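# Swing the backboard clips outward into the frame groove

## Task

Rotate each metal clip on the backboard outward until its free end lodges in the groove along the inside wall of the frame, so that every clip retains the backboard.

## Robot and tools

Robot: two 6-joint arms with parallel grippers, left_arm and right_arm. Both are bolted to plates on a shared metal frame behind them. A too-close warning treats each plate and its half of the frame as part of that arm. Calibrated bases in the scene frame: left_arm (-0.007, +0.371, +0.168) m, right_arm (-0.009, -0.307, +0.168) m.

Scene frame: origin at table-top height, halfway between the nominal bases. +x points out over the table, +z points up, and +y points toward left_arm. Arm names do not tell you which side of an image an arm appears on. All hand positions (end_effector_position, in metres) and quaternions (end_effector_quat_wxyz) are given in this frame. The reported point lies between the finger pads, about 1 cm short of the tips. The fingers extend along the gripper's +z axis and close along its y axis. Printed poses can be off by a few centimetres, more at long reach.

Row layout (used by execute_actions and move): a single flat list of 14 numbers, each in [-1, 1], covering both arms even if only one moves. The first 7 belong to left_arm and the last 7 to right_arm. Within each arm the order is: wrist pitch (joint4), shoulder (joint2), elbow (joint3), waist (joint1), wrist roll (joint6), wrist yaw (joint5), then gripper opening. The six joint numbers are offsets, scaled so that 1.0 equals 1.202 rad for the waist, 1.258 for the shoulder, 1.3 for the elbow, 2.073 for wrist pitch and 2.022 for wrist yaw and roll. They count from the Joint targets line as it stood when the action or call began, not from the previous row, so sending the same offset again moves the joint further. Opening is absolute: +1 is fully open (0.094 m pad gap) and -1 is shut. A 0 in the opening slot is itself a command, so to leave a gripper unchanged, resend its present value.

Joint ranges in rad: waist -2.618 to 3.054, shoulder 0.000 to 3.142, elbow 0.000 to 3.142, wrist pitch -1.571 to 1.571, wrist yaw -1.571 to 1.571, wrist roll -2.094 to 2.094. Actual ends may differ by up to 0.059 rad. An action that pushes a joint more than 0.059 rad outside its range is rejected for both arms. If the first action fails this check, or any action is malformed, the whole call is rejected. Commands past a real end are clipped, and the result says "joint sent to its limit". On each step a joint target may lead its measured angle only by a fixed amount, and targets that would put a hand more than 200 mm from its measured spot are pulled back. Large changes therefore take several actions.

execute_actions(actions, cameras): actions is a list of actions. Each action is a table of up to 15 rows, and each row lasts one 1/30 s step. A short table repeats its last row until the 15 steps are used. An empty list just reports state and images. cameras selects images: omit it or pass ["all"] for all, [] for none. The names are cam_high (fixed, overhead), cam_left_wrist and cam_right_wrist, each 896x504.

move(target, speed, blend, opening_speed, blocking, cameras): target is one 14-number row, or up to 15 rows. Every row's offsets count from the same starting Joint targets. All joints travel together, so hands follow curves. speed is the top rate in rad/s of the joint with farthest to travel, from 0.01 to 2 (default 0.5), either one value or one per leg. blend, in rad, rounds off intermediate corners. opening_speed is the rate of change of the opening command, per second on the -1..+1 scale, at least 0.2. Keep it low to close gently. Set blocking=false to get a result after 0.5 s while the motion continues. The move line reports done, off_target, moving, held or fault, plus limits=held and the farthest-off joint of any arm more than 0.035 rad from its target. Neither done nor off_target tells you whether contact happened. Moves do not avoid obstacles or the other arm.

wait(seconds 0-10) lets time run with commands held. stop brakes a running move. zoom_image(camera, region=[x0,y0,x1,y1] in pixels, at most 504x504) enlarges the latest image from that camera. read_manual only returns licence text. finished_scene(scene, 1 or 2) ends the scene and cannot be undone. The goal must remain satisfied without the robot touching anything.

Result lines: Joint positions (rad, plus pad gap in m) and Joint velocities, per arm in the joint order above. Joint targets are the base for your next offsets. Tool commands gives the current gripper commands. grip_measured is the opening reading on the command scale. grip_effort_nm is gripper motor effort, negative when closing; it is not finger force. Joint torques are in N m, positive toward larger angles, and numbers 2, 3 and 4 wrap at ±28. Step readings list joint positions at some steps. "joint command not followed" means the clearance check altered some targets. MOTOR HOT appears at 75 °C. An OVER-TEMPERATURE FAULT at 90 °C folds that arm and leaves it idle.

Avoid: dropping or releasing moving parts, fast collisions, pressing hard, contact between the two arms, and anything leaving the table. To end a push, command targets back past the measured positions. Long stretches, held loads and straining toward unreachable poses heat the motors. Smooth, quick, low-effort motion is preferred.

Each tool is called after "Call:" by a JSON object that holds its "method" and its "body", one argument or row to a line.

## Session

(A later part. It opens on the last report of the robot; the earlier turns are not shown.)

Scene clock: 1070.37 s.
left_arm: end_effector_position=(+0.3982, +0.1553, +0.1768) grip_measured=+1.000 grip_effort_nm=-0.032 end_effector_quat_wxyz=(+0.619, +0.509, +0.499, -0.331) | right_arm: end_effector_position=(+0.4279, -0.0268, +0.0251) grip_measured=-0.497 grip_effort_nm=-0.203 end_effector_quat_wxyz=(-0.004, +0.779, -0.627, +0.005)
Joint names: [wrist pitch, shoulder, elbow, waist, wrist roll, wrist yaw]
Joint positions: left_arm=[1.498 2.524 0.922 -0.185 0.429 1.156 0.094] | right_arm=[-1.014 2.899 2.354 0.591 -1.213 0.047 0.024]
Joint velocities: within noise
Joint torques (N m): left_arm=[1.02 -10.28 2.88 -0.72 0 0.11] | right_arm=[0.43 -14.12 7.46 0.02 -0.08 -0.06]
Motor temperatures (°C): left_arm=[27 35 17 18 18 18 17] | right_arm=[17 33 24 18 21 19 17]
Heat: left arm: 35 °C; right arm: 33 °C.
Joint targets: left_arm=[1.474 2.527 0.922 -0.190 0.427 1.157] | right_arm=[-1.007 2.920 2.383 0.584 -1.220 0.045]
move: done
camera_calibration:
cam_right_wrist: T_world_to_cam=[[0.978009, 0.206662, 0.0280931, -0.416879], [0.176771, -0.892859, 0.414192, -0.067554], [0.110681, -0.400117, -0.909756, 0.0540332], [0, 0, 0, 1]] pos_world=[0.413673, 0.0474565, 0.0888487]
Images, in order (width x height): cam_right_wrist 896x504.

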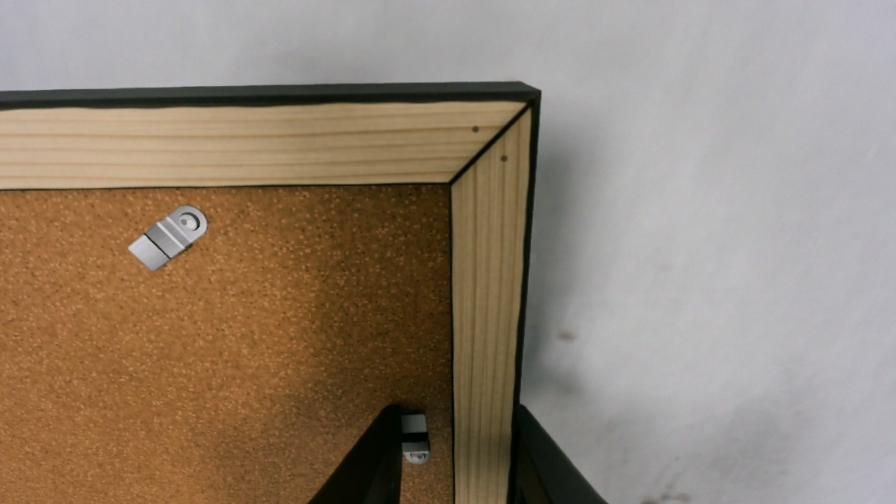

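Excellent. Continue.

Call:
{"method": "move", "body": {
  "target": [0,0,0,0,0,0,1,0,0,0,0,0,0,-0.62],
  "opening_speed": 0.2,
  "cameras": ["cam_right_wrist"]
}}

Call:
{"method": "zoom_image", "body": {
  "camera": "cam_right_wrist",
  "region": [320, 360, 560, 504]
}}

Call:
{"method": "move", "body": {
  "target": [0,0,0,0,0,0,1,0,0,0,0,0,0,-0.67],
  "opening_speed": 0.2,
  "cameras": ["cam_right_wrist"]
}}

Call:
{"method": "zoom_image", "body": {
  "camera": "cam_right_wrist",
  "region": [320, 360, 560, 504]
}}

Scene clock: 1075.03 s.
left_arm: end_effector_position=(+0.3982, +0.1553, +0.1768) grip_measured=+1.000 grip_effort_nm=-0.027 end_effector_quat_wxyz=(+0.619, +0.509, +0.499, -0.331) | right_arm: end_effector_position=(+0.4303, -0.0260, +0.0251) grip_measured=-0.617 grip_effort_nm=-0.217 end_effector_quat_wxyz=(-0.008, +0.779, -0.627, +0.007)
Joint names: [wrist pitch, shoulder, elbow, waist, wrist roll, wrist yaw]
Joint positions: left_arm=[1.498 2.524 0.922 -0.185 0.429 1.156 0.094] | right_arm=[-1.004 2.899 2.354 0.59 -1.213 0.047 0.018]
Joint velocities: within noise
Joint torques (N m): left_arm=[0.98 -10.32 2.92 -0.79 -0.01 0.09] | right_arm=[0.37 -14.15 7.46 0.12 -0.1 -0.04]
Motor temperatures (°C): left_arm=[27 35 17 18 18 18 17] | right_arm=[17 34 24 18 21 19 17]
Heat: left arm: 35 °C; right arm: 34 °C.
Joint targets: left_arm=[1.474 2.527 0.922 -0.190 0.427 1.157] | right_arm=[-1.007 2.920 2.383 0.584 -1.220 0.045]
move: done
camera_calibration:
cam_right_wrist: T_world_to_cam=[[0.978055, 0.204981, 0.0372989, -0.41968], [0.171977, -0.895336, 0.41085, -0.0651556], [0.117612, -0.395419, -0.91094, 0.0512818], [0, 0, 0, 1]] pos_world=[0.415644, 0.047968, 0.0891374]
Images, in order (width x height): cam_right_wrist 896x504.

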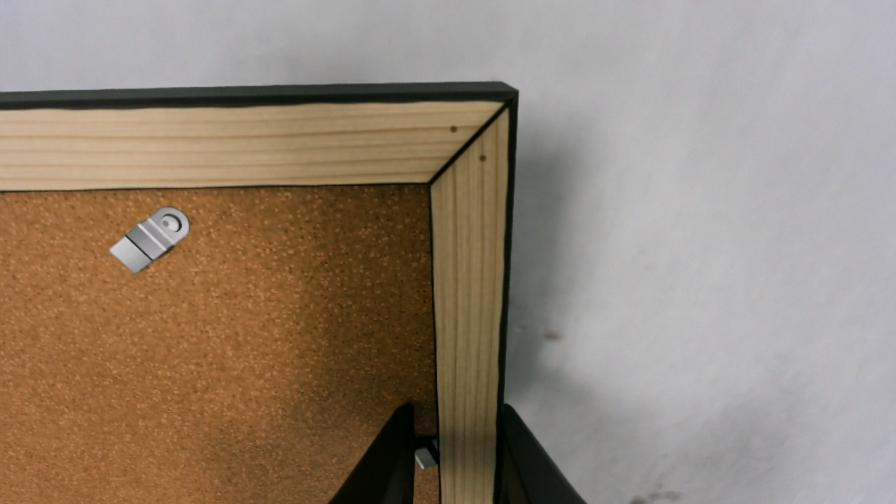

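Scaled by 2.100.

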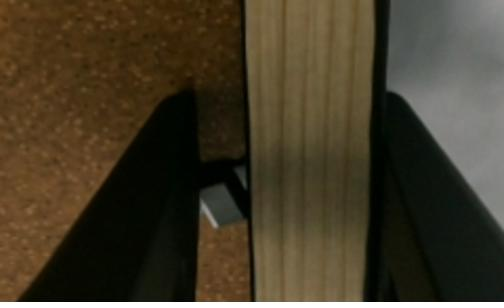

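Scene clock: 1075.53 s.
left_arm: end_effector_position=(+0.3982, +0.1553, +0.1768) grip_measured=+1.000 grip_effort_nm=-0.027 end_effector_quat_wxyz=(+0.619, +0.509, +0.499, -0.331) | right_arm: end_effector_position=(+0.4305, -0.0259, +0.0251) grip_measured=-0.665 grip_effort_nm=-0.305 end_effector_quat_wxyz=(-0.009, +0.779, -0.627, +0.007)
Joint names: [wrist pitch, shoulder, elbow, waist, wrist roll, wrist yaw]
Joint positions: left_arm=[1.498 2.524 0.922 -0.185 0.429 1.156 0.094] | right_arm=[-1.003 2.899 2.354 0.59 -1.213 0.047 0.016]
Joint velocities: within noise
Joint torques (N m): left_arm=[0.98 -10.18 2.8 -0.66 0 0.09] | right_arm=[0.35 -14.09 7.47 0.09 -0.1 -0.04]
Motor temperatures (°C): left_arm=[27 35 17 18 18 18 17] | right_arm=[17 34 24 18 21 19 17]
Heat: left arm: 35 °C; right arm: 34 °C.
Joint targets: left_arm=[1.474 2.527 0.922 -0.190 0.427 1.157] | right_arm=[-1.007 2.920 2.383 0.584 -1.220 0.044]
move: done
camera_calibration:
cam_right_wrist: T_world_to_cam=[[0.978028, 0.204913, 0.0383657, -0.419962], [0.171541, -0.895598, 0.41046, -0.0648707], [0.118469, -0.39486, -0.911071, 0.0509684], [0, 0, 0, 1]] pos_world=[0.415824, 0.0480829, 0.0891748]
Images, in order (width x height): cam_right_wrist 896x504.

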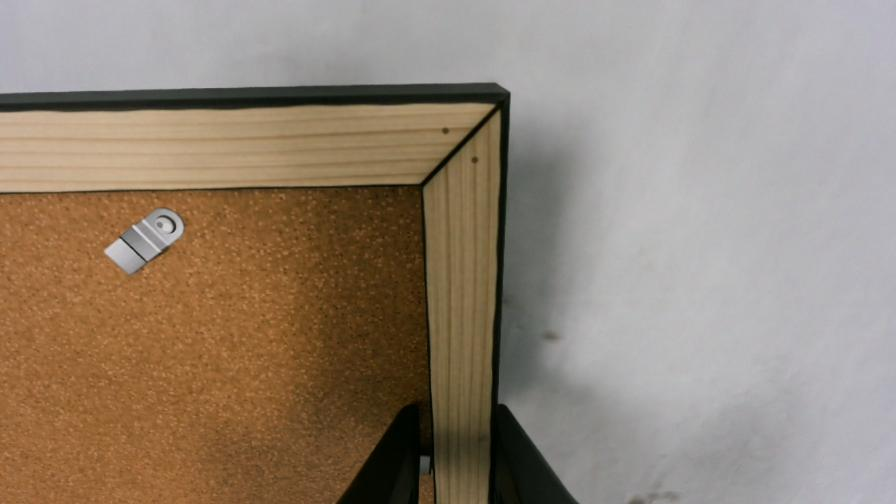

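Scaled by 2.100.

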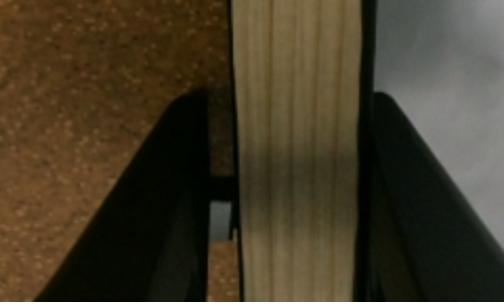

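Call:
{"method": "move", "body": {
  "target": [0,0,0,0,0,0,1,0,0,0,0,0,0,-0.3],
  "opening_speed": 0.8,
  "cameras": []
}}

Call:
{"method": "move", "body": {
  "target": [0,0,0,0,0,0,1,-0.056,-0.092,0,0,0,0,-0.3],
  "speed": 0.4,
  "cameras": ["cam_right_wrist"]
}}

Call:
{"method": "zoom_image", "body": {
  "camera": "cam_right_wrist",
  "region": [380, 260, 500, 380]
}}

Scene clock: 1080.03 s.
left_arm: end_effector_position=(+0.3982, +0.1553, +0.1768) grip_measured=+1.000 grip_effort_nm=-0.022 end_effector_quat_wxyz=(+0.619, +0.509, +0.499, -0.331) | right_arm: end_effector_position=(+0.4305, -0.0259, +0.0251) grip_measured=-0.302 grip_effort_nm=0.071 end_effector_quat_wxyz=(-0.009, +0.779, -0.627, +0.007)
Joint names: [wrist pitch, shoulder, elbow, waist, wrist roll, wrist yaw]
Joint positions: left_arm=[1.498 2.524 0.922 -0.185 0.429 1.156 0.094] | right_arm=[-1.003 2.899 2.354 0.59 -1.213 0.047 0.033]
Joint velocities: within noise
Joint torques (N m): left_arm=[0.99 -10.33 2.96 -0.58 0.02 0.11] | right_arm=[0.36 -14.13 7.45 0.1 -0.1 -0.04]
Motor temperatures (°C): left_arm=[27 35 17 18 18 18 17] | right_arm=[17 34 24 18 21 19 17]
Heat: left arm: 35 °C; right arm: 34 °C.
Joint targets: left_arm=[1.474 2.527 0.922 -0.190 0.427 1.157] | right_arm=[-1.007 2.920 2.383 0.584 -1.220 0.044]
move: done
No camera images: "cameras" was empty.

Scene clock: 1081.17 s.
left_arm: end_effector_position=(+0.3982, +0.1553, +0.1768) grip_measured=+1.000 grip_effort_nm=-0.027 end_effector_quat_wxyz=(+0.619, +0.509, +0.499, -0.331) | right_arm: end_effector_position=(+0.4218, -0.0329, +0.0549) grip_measured=-0.302 grip_effort_nm=0.056 end_effector_quat_wxyz=(+0.013, +0.780, -0.626, +0.000)
Joint names: [wrist pitch, shoulder, elbow, waist, wrist roll, wrist yaw]
Joint positions: left_arm=[1.498 2.524 0.922 -0.185 0.429 1.156 0.094] | right_arm=[-1.111 2.842 2.358 0.59 -1.214 0.047 0.033]
Joint velocities: within noise
Joint torques (N m): left_arm=[0.97 -10.21 3.07 -0.79 0 0.08] | right_arm=[0.22 -19.48 7.08 0.1 -0.09 -0.05]
Motor temperatures (°C): left_arm=[27 35 17 18 18 18 17] | right_arm=[17 35 24 18 21 19 17]
Heat: left arm: 35 °C; right arm: 35 °C.
Joint targets: left_arm=[1.474 2.527 0.922 -0.190 0.427 1.157] | right_arm=[-1.123 2.805 2.383 0.584 -1.220 0.044]
move: off_target (right_arm); right_arm: the shoulder is farthest, 0.038 rad from its target
camera_calibration:
cam_right_wrist: T_world_to_cam=[[0.978147, 0.207869, -0.0043557, -0.40873], [0.189918, -0.884758, 0.425598, -0.0901236], [0.0846151, -0.417125, -0.904902, 0.0895321], [0, 0, 0, 1]] pos_world=[0.409338, 0.0425709, 0.117594]
Images, in order (width x height): cam_right_wrist 896x504.

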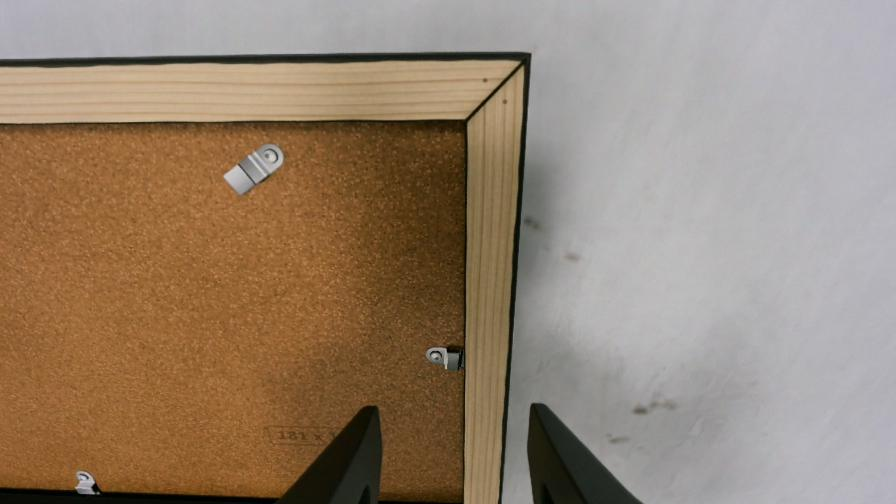

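Scaled by 4.200.

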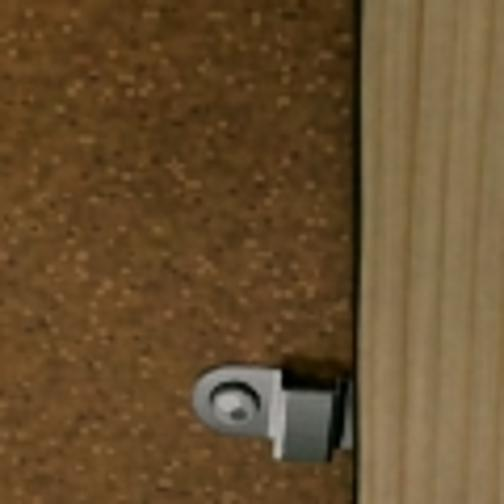

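Call:
{"method": "move", "body": {
  "target": [0,0,0,0,0,0,1,0.0972,-0.1121,-0.2615,0.1481,0.865,0,0.234],
  "speed": 0.9,
  "cameras": ["cam_right_wrist"]
}}

Scene clock: 1106.13 s.
left_arm: end_effector_position=(+0.3982, +0.1553, +0.1768) grip_measured=+1.000 grip_effort_nm=-0.022 end_effector_quat_wxyz=(+0.619, +0.509, +0.499, -0.331) | right_arm: end_effector_position=(+0.3521, +0.0181, +0.0485) grip_measured=+0.232 grip_effort_nm=0.066 end_effector_quat_wxyz=(-0.003, -0.109, +0.994, -0.007)
Joint names: [wrist pitch, shoulder, elbow, waist, wrist roll, wrist yaw]
Joint positions: left_arm=[1.498 2.524 0.922 -0.185 0.429 1.156 0.094] | right_arm=[-0.932 2.712 2.054 0.756 0.521 0.047 0.058]
Joint velocities: within noise
Joint torques (N m): left_arm=[0.94 -10.18 2.86 -0.9 0.01 0.13] | right_arm=[0.44 -19.84 4.3 1.2 0.05 -0.05]
Motor temperatures (°C): left_arm=[27 35 17 18 18 18 17] | right_arm=[17 40 24 18 21 19 17]
Heat: left arm: 35 °C; right arm: 40 °C.
Joint targets: left_arm=[1.474 2.527 0.922 -0.190 0.427 1.157] | right_arm=[-0.922 2.664 2.043 0.762 0.529 0.044]
move: off_target (right_arm); right_arm: the shoulder is farthest, 0.048 rad from its target
camera_calibration:
cam_right_wrist: T_world_to_cam=[[0.208906, -0.977485, 0.029693, -0.0605351], [-0.890758, -0.177664, 0.418312, 0.339039], [-0.403619, -0.113837, -0.907818, 0.277538], [0, 0, 0, 1]] pos_world=[0.426667, 0.032657, 0.111927]
Images, in order (width x height): cam_right_wrist 896x504.

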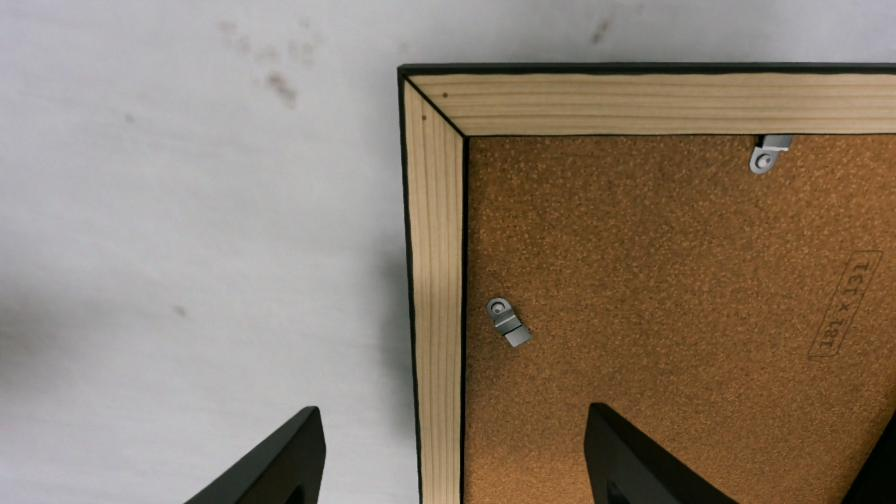

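Call:
{"method": "move", "body": {
  "target": [0,0,0,0,0,0,1,0.0227,0.0684,-0.0054,0,0,0,0.234],
  "speed": 0.15,
  "cameras": ["cam_right_wrist"]
}}

Scene clock: 1121.73 s.
left_arm: end_effector_position=(+0.3982, +0.1553, +0.1768) grip_measured=+1.000 grip_effort_nm=-0.022 end_effector_quat_wxyz=(+0.619, +0.509, +0.499, -0.331) | right_arm: end_effector_position=(+0.3532, +0.0199, +0.0346) grip_measured=+0.232 grip_effort_nm=0.061 end_effector_quat_wxyz=(+0.002, -0.108, +0.994, -0.004)
Joint names: [wrist pitch, shoulder, elbow, waist, wrist roll, wrist yaw]
Joint positions: left_arm=[1.498 2.524 0.922 -0.185 0.429 1.156 0.094] | right_arm=[-0.886 2.737 2.045 0.756 0.522 0.047 0.058]
Joint velocities: within noise
Joint torques (N m): left_arm=[0.97 -10.26 2.81 -0.83 -0.01 0.06] | right_arm=[0.47 -14.01 4.46 1.2 0.04 -0.03]
Motor temperatures (°C): left_arm=[27 35 17 18 18 18 17] | right_arm=[17 39 24 18 21 19 17]
Heat: left arm: 35 °C; right arm: 39 °C.
Joint targets: left_arm=[1.474 2.527 0.922 -0.190 0.427 1.157] | right_arm=[-0.875 2.749 2.036 0.762 0.529 0.044]
move: done
camera_calibration:
cam_right_wrist: T_world_to_cam=[[0.207096, -0.978033, 0.0237285, -0.0577914], [-0.894664, -0.179518, 0.409084, 0.347886], [-0.395838, -0.105949, -0.912188, 0.262761], [0, 0, 0, 1]] pos_world=[0.42722, 0.033769, 0.0987439]
Images, in order (width x height): cam_right_wrist 896x504.

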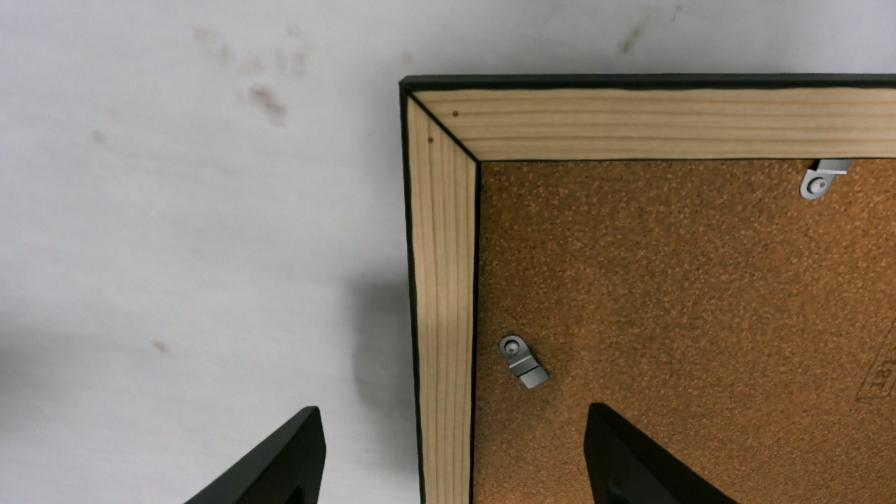

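Call:
{"method": "move", "body": {
  "target": [0,0,0,0,0,0,1,0.0109,0.0179,0,0,0,0,0.234],
  "speed": 0.1,
  "cameras": ["cam_right_wrist"]
}}

Call:
{"method": "zoom_image", "body": {
  "camera": "cam_right_wrist",
  "region": [400, 340, 640, 484]
}}

Scene clock: 1130.97 s.
left_arm: end_effector_position=(+0.3982, +0.1553, +0.1768) grip_measured=+1.000 grip_effort_nm=-0.032 end_effector_quat_wxyz=(+0.619, +0.509, +0.499, -0.331) | right_arm: end_effector_position=(+0.3533, +0.0205, +0.0253) grip_measured=+0.232 grip_effort_nm=0.056 end_effector_quat_wxyz=(+0.003, -0.108, +0.994, -0.003)
Joint names: [wrist pitch, shoulder, elbow, waist, wrist roll, wrist yaw]
Joint positions: left_arm=[1.498 2.524 0.922 -0.185 0.429 1.156 0.094] | right_arm=[-0.863 2.757 2.045 0.756 0.522 0.047 0.058]
Joint velocities: within noise
Joint torques (N m): left_arm=[1 -10.37 2.81 -0.9 0 0.11] | right_arm=[0.47 -13.75 4.41 1.17 0.04 -0.06]
Motor temperatures (°C): left_arm=[27 35 17 18 18 18 17] | right_arm=[17 37 24 18 21 19 17]
Heat: left arm: 35 °C; right arm: 37 °C.
Joint targets: left_arm=[1.474 2.527 0.922 -0.190 0.427 1.157] | right_arm=[-0.852 2.772 2.036 0.762 0.529 0.044]
move: done
camera_calibration:
cam_right_wrist: T_world_to_cam=[[0.206947, -0.978096, 0.0223784, -0.0569133], [-0.895488, -0.180157, 0.406996, 0.352266], [-0.394049, -0.104266, -0.913156, 0.25374], [0, 0, 0, 1]] pos_world=[0.427214, 0.0342529, 0.0896072]
Images, in order (width x height): cam_right_wrist 896x504.

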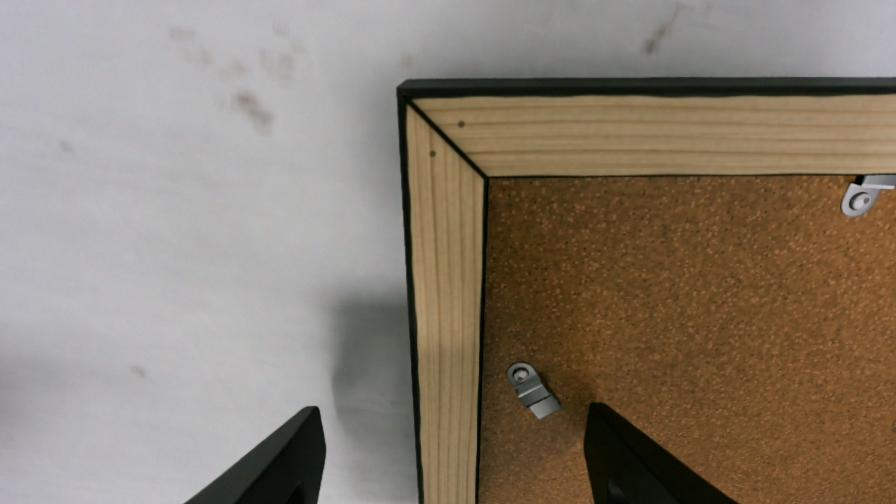

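Scaled by 2.100.

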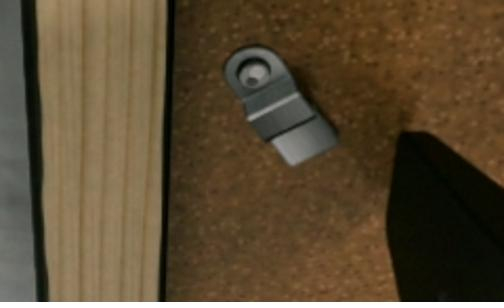

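Call:
{"method": "move", "body": {
  "target": [0,0,0,0,0,0,1,0.006,0.0056,0,-0.0125,0,0,0.234],
  "speed": 0.1,
  "cameras": ["cam_right_wrist"]
}}

Call:
{"method": "zoom_image", "body": {
  "camera": "cam_right_wrist",
  "region": [400, 340, 640, 484]
}}

Scene clock: 1137.27 s.
left_arm: end_effector_position=(+0.3982, +0.1553, +0.1768) grip_measured=+1.000 grip_effort_nm=-0.022 end_effector_quat_wxyz=(+0.619, +0.509, +0.499, -0.331) | right_arm: end_effector_position=(+0.3549, +0.0219, +0.0233) grip_measured=+0.232 grip_effort_nm=0.066 end_effector_quat_wxyz=(+0.006, -0.108, +0.994, +0.000)
Joint names: [wrist pitch, shoulder, elbow, waist, wrist roll, wrist yaw]
Joint positions: left_arm=[1.498 2.524 0.922 -0.185 0.429 1.156 0.094] | right_arm=[-0.85 2.761 2.045 0.756 0.522 0.047 0.058]
Joint velocities: within noise
Joint torques (N m): left_arm=[0.99 -10.26 2.91 -0.84 -0.01 0.12] | right_arm=[0.49 -13.57 4.45 -0.2 0.04 -0.06]
Motor temperatures (°C): left_arm=[27 35 17 18 18 18 17] | right_arm=[17 36 23 18 21 19 17]
Heat: left arm: 35 °C; right arm: 36 °C.
Joint targets: left_arm=[1.474 2.527 0.922 -0.190 0.427 1.157] | right_arm=[-0.840 2.779 2.036 0.747 0.529 0.044]
move: done
camera_calibration:
cam_right_wrist: T_world_to_cam=[[0.206477, -0.978287, 0.0179399, -0.0554548], [-0.898165, -0.182229, 0.400115, 0.355843], [-0.388158, -0.0987274, -0.916289, 0.250564], [0, 0, 0, 1]] pos_world=[0.428315, 0.0353317, 0.0882059]
Images, in order (width x height): cam_right_wrist 896x504.

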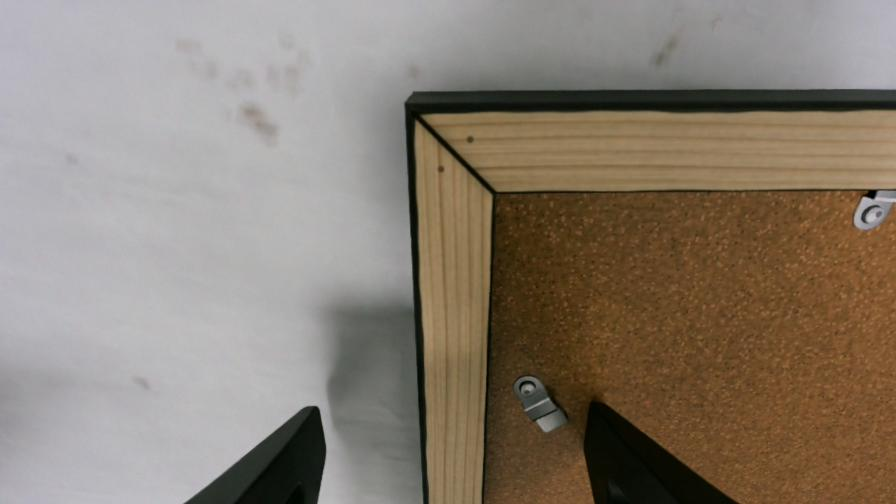

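Scaled by 2.100.

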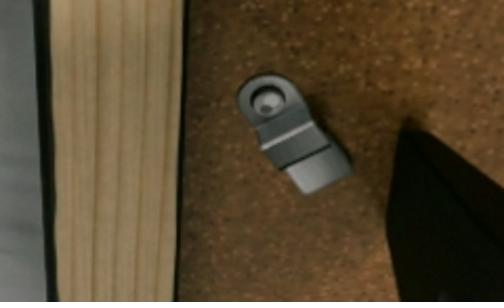

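Call:
{"method": "move", "body": {
  "target": [0,0,0,0,0,0,1,0.0005,0.0024,0,-0.0025,0,0,0.234],
  "speed": 0.1,
  "cameras": []
}}

Call:
{"method": "move", "body": {
  "target": [0,0,0,0,0,0,1,0,0,0,0,0,0,-0.3],
  "opening_speed": 0.4,
  "cameras": ["cam_right_wrist"]
}}

Call:
{"method": "zoom_image", "body": {
  "camera": "cam_right_wrist",
  "region": [380, 340, 620, 484]
}}

Scene clock: 1145.63 s.
left_arm: end_effector_position=(+0.3982, +0.1553, +0.1768) grip_measured=+1.000 grip_effort_nm=-0.017 end_effector_quat_wxyz=(+0.619, +0.509, +0.499, -0.331) | right_arm: end_effector_position=(+0.3563, +0.0203, +0.0232) grip_measured=+0.232 grip_effort_nm=0.061 end_effector_quat_wxyz=(+0.006, -0.106, +0.994, +0.000)
Joint names: [wrist pitch, shoulder, elbow, waist, wrist roll, wrist yaw]
Joint positions: left_arm=[1.498 2.524 0.922 -0.185 0.429 1.156 0.094] | right_arm=[-0.85 2.761 2.045 0.751 0.523 0.047 0.058]
Joint velocities: within noise
Joint torques (N m): left_arm=[0.95 -10.44 2.82 -0.73 0 0.11] | right_arm=[0.5 -13.27 4.45 -0.02 0.04 -0.05]
Motor temperatures (°C): left_arm=[27 35 17 18 18 18 17] | right_arm=[17 34 23 18 21 19 17]
Heat: left arm: 35 °C; right arm: 34 °C.
Joint targets: left_arm=[1.474 2.527 0.922 -0.190 0.427 1.157] | right_arm=[-0.839 2.782 2.036 0.744 0.529 0.044]
move: done
No camera images: "cameras" was empty.

Scene clock: 1147.20 s.
left_arm: end_effector_position=(+0.3982, +0.1553, +0.1768) grip_measured=+1.000 grip_effort_nm=-0.012 end_effector_quat_wxyz=(+0.619, +0.509, +0.499, -0.331) | right_arm: end_effector_position=(+0.3576, +0.0158, +0.0231) grip_measured=-0.298 grip_effort_nm=-0.168 end_effector_quat_wxyz=(+0.004, -0.102, +0.995, -0.005)
Joint names: [wrist pitch, shoulder, elbow, waist, wrist roll, wrist yaw]
Joint positions: left_arm=[1.498 2.524 0.922 -0.185 0.429 1.156 0.094] | right_arm=[-0.858 2.761 2.045 0.745 0.523 0.053 0.033]
Joint velocities: within noise
Joint torques (N m): left_arm=[0.99 -10.35 2.93 -0.91 -0.02 0.13] | right_arm=[0.57 -13.29 4.42 0.51 0.03 -0.09]
Motor temperatures (°C): left_arm=[27 35 17 18 18 18 17] | right_arm=[17 34 23 18 21 19 17]
Heat: left arm: 35 °C; right arm: 34 °C.
Joint targets: left_arm=[1.474 2.527 0.922 -0.190 0.427 1.157] | right_arm=[-0.839 2.782 2.036 0.743 0.529 0.044]
move: done
camera_calibration:
cam_right_wrist: T_world_to_cam=[[0.195248, -0.980389, 0.0267639, -0.0581476], [-0.899086, -0.168021, 0.404245, 0.357261], [-0.39182, -0.102991, -0.914259, 0.252148], [0, 0, 0, 1]] pos_world=[0.431359, 0.0289892, 0.0876643]
Images, in order (width x height): cam_right_wrist 896x504.

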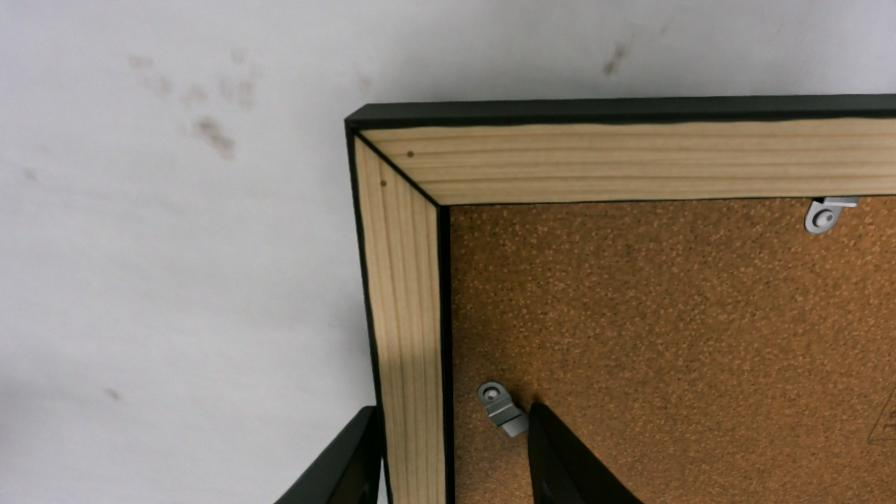

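Scaled by 2.100.

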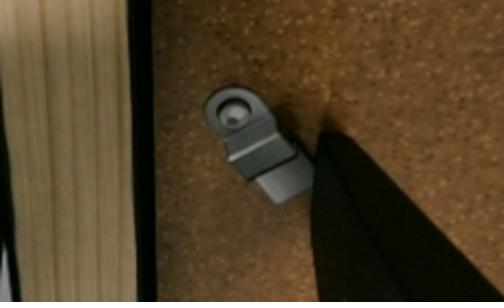

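Call:
{"method": "move", "body": {
  "target": [0,0,0,0,0,0,1,0,0,0,0,0,0,-0.5],
  "opening_speed": 0.2,
  "cameras": ["cam_right_wrist"]
}}

Call:
{"method": "zoom_image", "body": {
  "camera": "cam_right_wrist",
  "region": [380, 340, 620, 484]
}}

Scene clock: 1151.33 s.
left_arm: end_effector_position=(+0.3982, +0.1553, +0.1768) grip_measured=+1.000 grip_effort_nm=-0.022 end_effector_quat_wxyz=(+0.619, +0.509, +0.499, -0.331) | right_arm: end_effector_position=(+0.3563, +0.0173, +0.0231) grip_measured=-0.496 grip_effort_nm=-0.237 end_effector_quat_wxyz=(+0.001, -0.100, +0.995, -0.001)
Joint names: [wrist pitch, shoulder, elbow, waist, wrist roll, wrist yaw]
Joint positions: left_arm=[1.498 2.524 0.922 -0.185 0.429 1.156 0.094] | right_arm=[-0.858 2.761 2.045 0.745 0.528 0.042 0.024]
Joint velocities: within noise
Joint torques (N m): left_arm=[0.96 -10.29 2.89 -0.8 -0.02 0.11] | right_arm=[0.57 -13.26 4.42 0.53 -0.03 0.01]
Motor temperatures (°C): left_arm=[27 35 17 18 18 18 17] | right_arm=[17 34 23 18 21 19 17]
Heat: left arm: 35 °C; right arm: 34 °C.
Joint targets: left_arm=[1.474 2.527 0.922 -0.190 0.427 1.157] | right_arm=[-0.839 2.782 2.036 0.743 0.529 0.045]
move: done
camera_calibration:
cam_right_wrist: T_world_to_cam=[[0.190556, -0.981525, 0.0172199, -0.0545364], [-0.896929, -0.166949, 0.409446, 0.355428], [-0.399006, -0.0934673, -0.912172, 0.254119], [0, 0, 0, 1]] pos_world=[0.430582, 0.0295613, 0.0872112]
Images, in order (width x height): cam_right_wrist 896x504.

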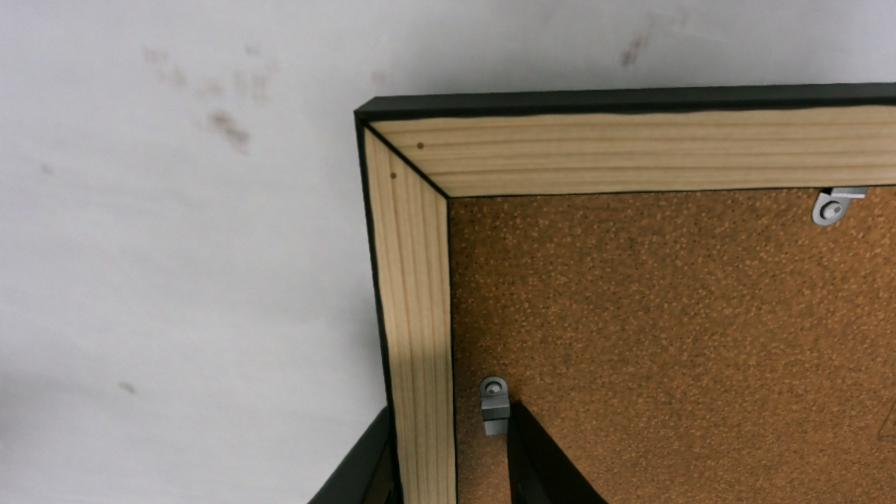

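Scaled by 2.100.

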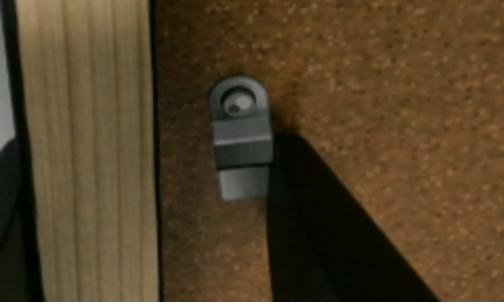

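Call:
{"method": "move", "body": {
  "target": [0,0,0,0,0,0,1,0,0,0,0,0,0,-0.62],
  "opening_speed": 0.2,
  "cameras": ["cam_right_wrist"]
}}

Call:
{"method": "zoom_image", "body": {
  "camera": "cam_right_wrist",
  "region": [360, 340, 600, 484]
}}

Call:
{"method": "move", "body": {
  "target": [0,0,0,0,0,0,1,0,0,0,0,0,0,-0.67],
  "opening_speed": 0.2,
  "cameras": ["cam_right_wrist"]
}}

Call:
{"method": "zoom_image", "body": {
  "camera": "cam_right_wrist",
  "region": [360, 340, 600, 484]
}}

Scene clock: 1157.43 s.
left_arm: end_effector_position=(+0.3982, +0.1553, +0.1768) grip_measured=+1.000 grip_effort_nm=-0.022 end_effector_quat_wxyz=(+0.619, +0.509, +0.499, -0.331) | right_arm: end_effector_position=(+0.3568, +0.0193, +0.0231) grip_measured=-0.617 grip_effort_nm=-0.222 end_effector_quat_wxyz=(+0.002, -0.099, +0.995, +0.004)
Joint names: [wrist pitch, shoulder, elbow, waist, wrist roll, wrist yaw]
Joint positions: left_arm=[1.498 2.524 0.922 -0.185 0.429 1.156 0.094] | right_arm=[-0.851 2.761 2.045 0.745 0.529 0.035 0.018]
Joint velocities: within noise
Joint torques (N m): left_arm=[0.98 -10.25 2.86 -0.81 0 0.11] | right_arm=[0.51 -13.31 4.42 0.51 -0.03 0.08]
Motor temperatures (°C): left_arm=[27 35 17 18 18 18 17] | right_arm=[17 33 23 18 21 19 17]
Heat: left arm: 35 °C; right arm: 33 °C.
Joint targets: left_arm=[1.474 2.527 0.922 -0.190 0.427 1.157] | right_arm=[-0.839 2.782 2.036 0.743 0.529 0.045]
move: done
camera_calibration:
cam_right_wrist: T_world_to_cam=[[0.189558, -0.981836, 0.0081357, -0.0520996], [-0.897427, -0.169888, 0.40714, 0.356499], [-0.398363, -0.0844778, -0.913329, 0.254138], [0, 0, 0, 1]] pos_world=[0.431047, 0.0308805, 0.0873906]
Images, in order (width x height): cam_right_wrist 896x504.

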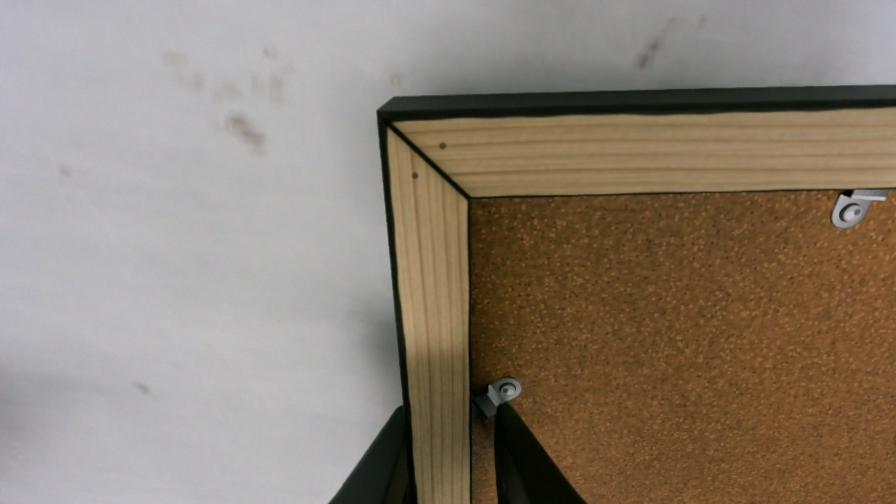

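Scaled by 2.100.

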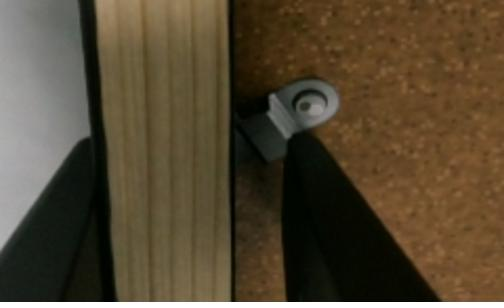

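Scene clock: 1157.93 s.
left_arm: end_effector_position=(+0.3982, +0.1553, +0.1768) grip_measured=+1.000 grip_effort_nm=-0.027 end_effector_quat_wxyz=(+0.619, +0.509, +0.499, -0.331) | right_arm: end_effector_position=(+0.3573, +0.0197, +0.0231) grip_measured=-0.665 grip_effort_nm=-0.335 end_effector_quat_wxyz=(+0.003, -0.099, +0.995, +0.005)
Joint names: [wrist pitch, shoulder, elbow, waist, wrist roll, wrist yaw]
Joint positions: left_arm=[1.498 2.524 0.922 -0.185 0.429 1.156 0.094] | right_arm=[-0.849 2.761 2.045 0.745 0.529 0.035 0.016]
Joint velocities: within noise
Joint torques (N m): left_arm=[0.98 -10.22 2.88 -0.66 0.02 0.11] | right_arm=[0.49 -13.31 4.44 0.49 -0.03 0.07]
Motor temperatures (°C): left_arm=[27 35 17 18 18 18 17] | right_arm=[17 33 23 18 21 19 17]
Heat: left arm: 35 °C; right arm: 33 °C.
Joint targets: left_arm=[1.474 2.527 0.922 -0.190 0.427 1.157] | right_arm=[-0.839 2.782 2.036 0.743 0.529 0.045]
move: done
camera_calibration:
cam_right_wrist: T_world_to_cam=[[0.189439, -0.981869, 0.0067696, -0.0516855], [-0.898254, -0.170514, 0.40505, 0.357372], [-0.396552, -0.0828131, -0.914269, 0.25372], [0, 0, 0, 1]] pos_world=[0.431415, 0.0311998, 0.0875645]
Images, in order (width x height): cam_right_wrist 896x504.

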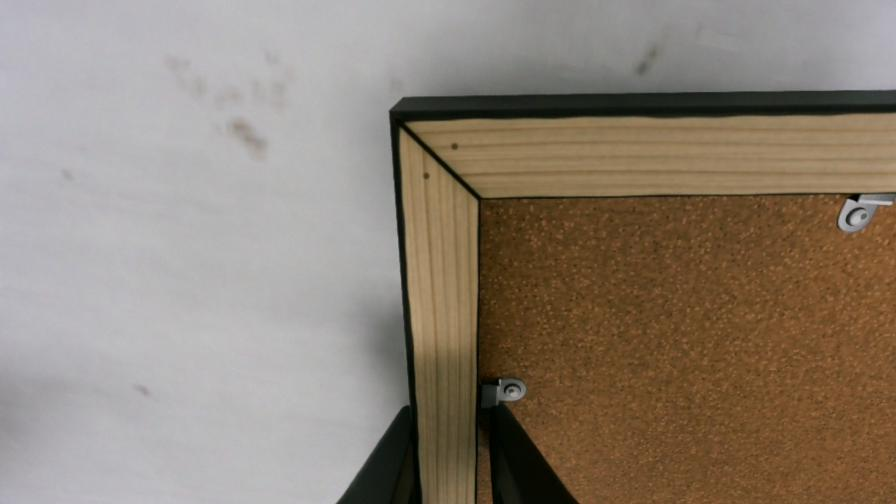

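Scaled by 2.100.

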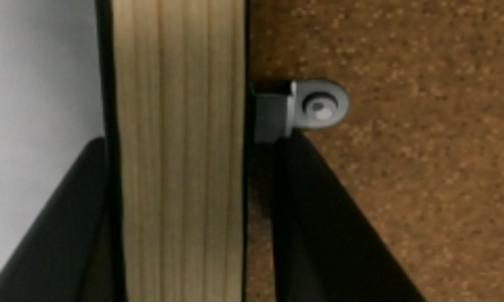

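Call:
{"method": "move", "body": {
  "target": [0,0,0,0,0,0,1,0,0,0,0,0,0,-0.3],
  "opening_speed": 0.8,
  "cameras": []
}}

Call:
{"method": "move", "body": {
  "target": [0,0,0,0,0,0,1,-0.041,-0.0676,0,0,0,0,-0.3],
  "speed": 0.4,
  "cameras": ["cam_right_wrist"]
}}

Call:
{"method": "move", "body": {
  "target": [0,0,0,0,0,0,1,0.1077,-0.2798,-0.4077,0.1057,0.0539,0,0.234],
  "speed": 0.7,
  "cameras": ["cam_right_wrist"]
}}

Scene clock: 1183.80 s.
left_arm: end_effector_position=(+0.3982, +0.1553, +0.1768) grip_measured=+1.000 grip_effort_nm=-0.027 end_effector_quat_wxyz=(+0.619, +0.509, +0.499, -0.331) | right_arm: end_effector_position=(+0.3580, +0.0204, +0.0231) grip_measured=-0.302 grip_effort_nm=0.071 end_effector_quat_wxyz=(+0.005, -0.099, +0.995, +0.006)
Joint names: [wrist pitch, shoulder, elbow, waist, wrist roll, wrist yaw]
Joint positions: left_arm=[1.498 2.524 0.922 -0.185 0.429 1.156 0.094] | right_arm=[-0.845 2.761 2.045 0.745 0.529 0.035 0.033]
Joint velocities: within noise
Joint torques (N m): left_arm=[0.99 -10.21 2.84 -0.75 0.02 0.08] | right_arm=[0.45 -13.29 4.44 0.53 -0.03 0.07]
Motor temperatures (°C): left_arm=[27 35 17 18 18 18 17] | right_arm=[17 32 23 18 21 19 17]
Heat: left arm: 35 °C; right arm: 32 °C.
Joint targets: left_arm=[1.474 2.527 0.922 -0.190 0.427 1.157] | right_arm=[-0.839 2.782 2.036 0.743 0.529 0.045]
move: done
No camera images: "cameras" was empty.

Scene clock: 1184.87 s.
left_arm: end_effector_position=(+0.3982, +0.1553, +0.1768) grip_measured=+1.000 grip_effort_nm=-0.027 end_effector_quat_wxyz=(+0.619, +0.509, +0.499, -0.331) | right_arm: end_effector_position=(+0.3492, +0.0120, +0.0324) grip_measured=-0.302 grip_effort_nm=0.066 end_effector_quat_wxyz=(-0.016, -0.100, +0.995, -0.009)
Joint names: [wrist pitch, shoulder, elbow, waist, wrist roll, wrist yaw]
Joint positions: left_arm=[1.498 2.524 0.922 -0.185 0.429 1.156 0.094] | right_arm=[-0.914 2.741 2.045 0.745 0.529 0.035 0.033]
Joint velocities: within noise
Joint torques (N m): left_arm=[0.97 -10.41 2.91 -0.73 0.03 0.11] | right_arm=[0.18 -19.33 4.42 0.51 -0.03 0.08]
Motor temperatures (°C): left_arm=[27 35 17 18 18 18 17] | right_arm=[17 33 23 18 21 19 17]
Heat: left arm: 35 °C; right arm: 33 °C.
Joint targets: left_arm=[1.474 2.527 0.922 -0.190 0.427 1.157] | right_arm=[-0.924 2.697 2.036 0.743 0.529 0.045]
move: off_target (right_arm); right_arm: the shoulder is farthest, 0.045 rad from its target
camera_calibration:
cam_right_wrist: T_world_to_cam=[[0.19185, -0.980961, 0.03014, -0.0593917], [-0.883518, -0.159259, 0.440491, 0.338606], [-0.427305, -0.111138, -0.897251, 0.268882], [0, 0, 0, 1]] pos_world=[0.425454, 0.0255481, 0.0938918]
Images, in order (width x height): cam_right_wrist 896x504.

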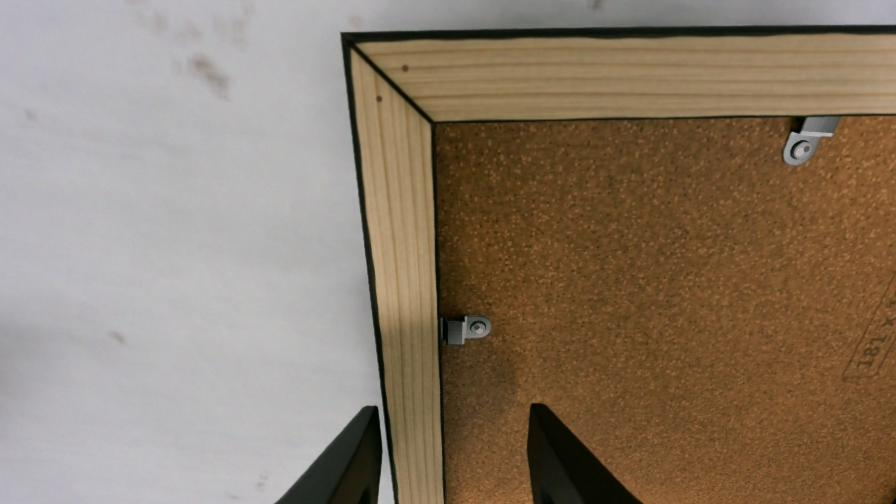

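Scene clock: 1186.37 s.
left_arm: end_effector_position=(+0.3982, +0.1553, +0.1768) grip_measured=+1.000 grip_effort_nm=-0.017 end_effector_quat_wxyz=(+0.619, +0.509, +0.499, -0.331) | right_arm: end_effector_position=(+0.2663, +0.0031, +0.0757) grip_measured=+0.232 grip_effort_nm=0.056 end_effector_quat_wxyz=(+0.000, -0.109, +0.994, +0.002)
Joint names: [wrist pitch, shoulder, elbow, waist, wrist roll, wrist yaw]
Joint positions: left_arm=[1.498 2.524 0.922 -0.185 0.429 1.156 0.094] | right_arm=[-0.711 2.384 1.517 0.866 0.631 0.035 0.058]
Joint velocities: within noise
Joint torques (N m): left_arm=[0.96 -10.41 2.88 -0.81 0.03 0.12] | right_arm=[0.47 -16.49 3.92 0.98 0.04 0.07]
Motor temperatures (°C): left_arm=[27 35 17 18 18 18 17] | right_arm=[17 33 23 18 21 19 17]
Heat: left arm: 35 °C; right arm: 33 °C.
Joint targets: left_arm=[1.474 2.527 0.922 -0.190 0.427 1.157] | right_arm=[-0.701 2.345 1.506 0.870 0.638 0.045]
move: off_target (right_arm); right_arm: the shoulder is farthest, 0.039 rad from its target
camera_calibration:
cam_right_wrist: T_world_to_cam=[[0.208963, -0.977853, 0.0117317, -0.0567758], [-0.89231, -0.185747, 0.411438, 0.249456], [-0.400147, -0.0964436, -0.911362, 0.265144], [0, 0, 0, 1]] pos_world=[0.340552, 0.0163886, 0.139672]
Images, in order (width x height): cam_right_wrist 896x504.

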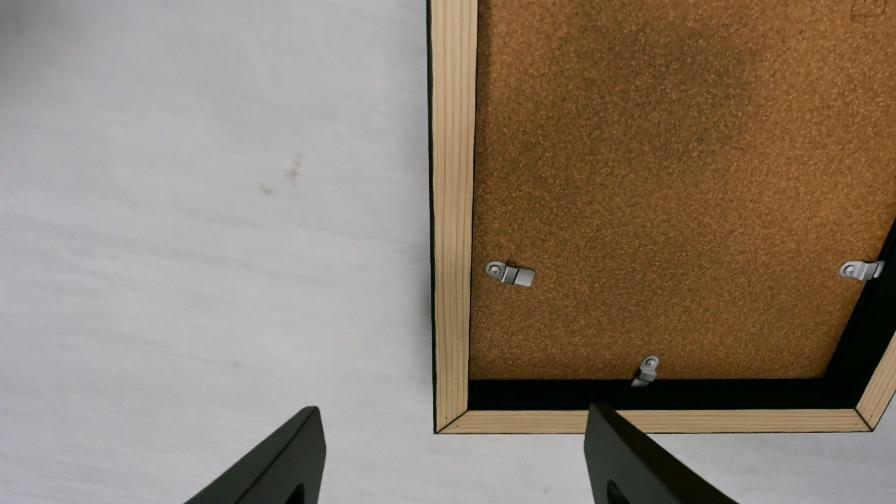

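Call:
{"method": "zoom_image", "body": {
  "camera": "cam_right_wrist",
  "region": [460, 240, 560, 300]
}}

Scaled by 5.040.

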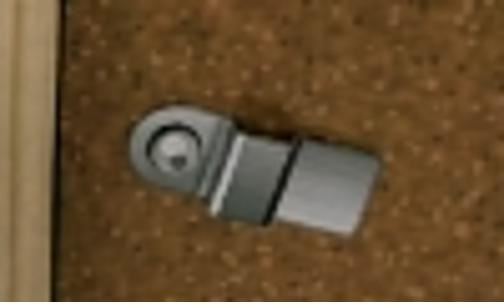

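Call:
{"method": "move", "body": {
  "target": [0,0,0,0,0,0,1,0.0381,0.0787,-0.0238,-0.0574,-0.6617,0,-0.3],
  "speed": 0.8,
  "cameras": ["cam_right_wrist"]
}}

Call:
{"method": "zoom_image", "body": {
  "camera": "cam_right_wrist",
  "region": [360, 300, 560, 440]
}}

Scene clock: 1231.47 s.
left_arm: end_effector_position=(+0.3982, +0.1553, +0.1768) grip_measured=+1.000 grip_effort_nm=-0.027 end_effector_quat_wxyz=(+0.619, +0.509, +0.499, -0.331) | right_arm: end_effector_position=(+0.2808, -0.0158, +0.0503) grip_measured=-0.298 grip_effort_nm=-0.154 end_effector_quat_wxyz=(-0.001, +0.675, -0.737, -0.001)
Joint names: [wrist pitch, shoulder, elbow, waist, wrist roll, wrist yaw]
Joint positions: left_arm=[1.498 2.524 0.922 -0.185 0.429 1.156 0.094] | right_arm=[-0.632 2.43 1.485 0.808 -0.692 0.038 0.033]
Joint velocities: within noise
Joint torques (N m): left_arm=[0.96 -10.3 2.89 -0.75 0 0.08] | right_arm=[0.47 -11.4 3.78 -0.01 -0.11 0.05]
Motor temperatures (°C): left_arm=[27 35 17 18 18 18 17] | right_arm=[17 38 23 18 21 19 17]
Heat: left arm: 35 °C; right arm: 38 °C.
Joint targets: left_arm=[1.474 2.527 0.922 -0.190 0.427 1.157] | right_arm=[-0.622 2.444 1.475 0.801 -0.700 0.045]
move: done
camera_calibration:
cam_right_wrist: T_world_to_cam=[[0.995269, -0.0959349, 0.0153742, -0.284981], [-0.0938017, -0.907534, 0.409369, 0.0338476], [-0.0253201, -0.408874, -0.912239, 0.135808], [0, 0, 0, 1]] pos_world=[0.290247, 0.0589068, 0.114415]
Images, in order (width x height): cam_right_wrist 896x504.

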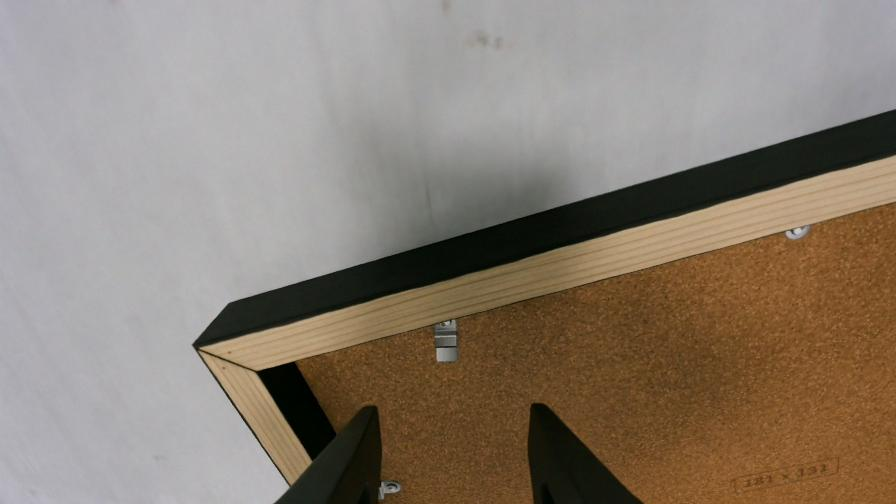

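Scaled by 2.520.

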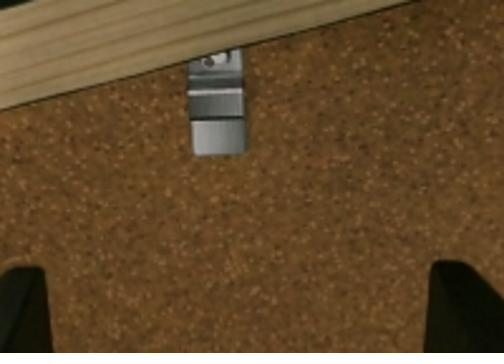

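Call:
{"method": "move", "body": {
  "target": [0,0,0,0,0,0,1,0.0217,0.037,0.012,0,0,0,-0.3],
  "speed": 0.2,
  "cameras": ["cam_right_wrist"]
}}

Call:
{"method": "zoom_image", "body": {
  "camera": "cam_right_wrist",
  "region": [360, 330, 560, 470]
}}

Scene clock: 1244.53 s.
left_arm: end_effector_position=(+0.3982, +0.1553, +0.1768) grip_measured=+1.000 grip_effort_nm=-0.027 end_effector_quat_wxyz=(+0.619, +0.509, +0.499, -0.331) | right_arm: end_effector_position=(+0.2797, -0.0158, +0.0314) grip_measured=-0.298 grip_effort_nm=-0.149 end_effector_quat_wxyz=(+0.001, +0.676, -0.737, -0.001)
Joint names: [wrist pitch, shoulder, elbow, waist, wrist roll, wrist yaw]
Joint positions: left_arm=[1.498 2.524 0.922 -0.185 0.429 1.156 0.094] | right_arm=[-0.587 2.478 1.485 0.808 -0.693 0.038 0.033]
Joint velocities: within noise
Joint torques (N m): left_arm=[0.94 -10.19 2.77 -0.77 0.01 0.1] | right_arm=[0.49 -11.66 4.7 -0.02 -0.11 0.04]
Motor temperatures (°C): left_arm=[27 36 17 18 18 18 17] | right_arm=[17 35 23 18 21 19 17]
Heat: left arm: 36 °C; right arm: 35 °C.
Joint targets: left_arm=[1.474 2.527 0.922 -0.190 0.427 1.157] | right_arm=[-0.576 2.491 1.490 0.801 -0.700 0.044]
move: done
camera_calibration:
cam_right_wrist: T_world_to_cam=[[0.995389, -0.0950065, 0.0132072, -0.283607], [-0.0919974, -0.906616, 0.411805, 0.0408919], [-0.0271503, -0.411121, -0.911176, 0.119046], [0, 0, 0, 1]] pos_world=[0.289293, 0.0590711, 0.0953782]
Images, in order (width x height): cam_right_wrist 896x504.

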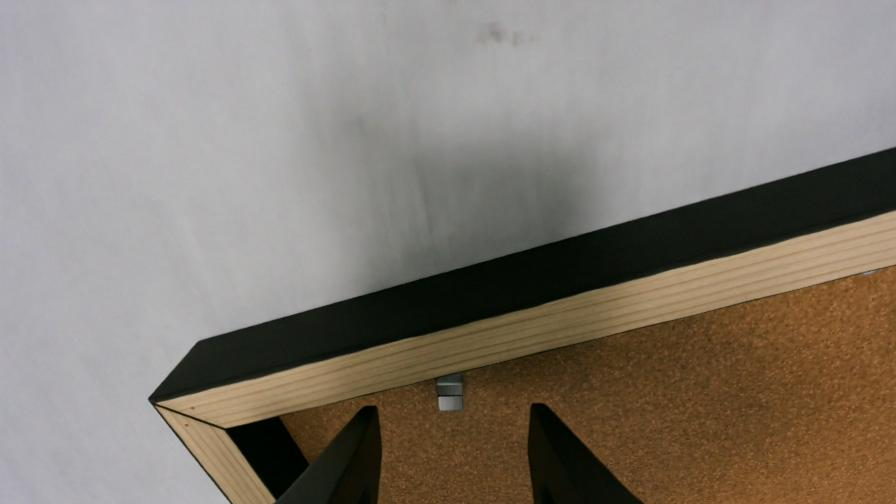

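Scaled by 2.520.

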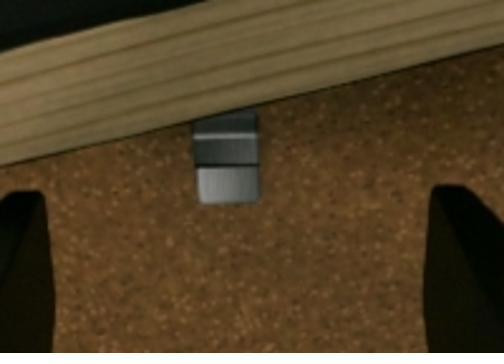

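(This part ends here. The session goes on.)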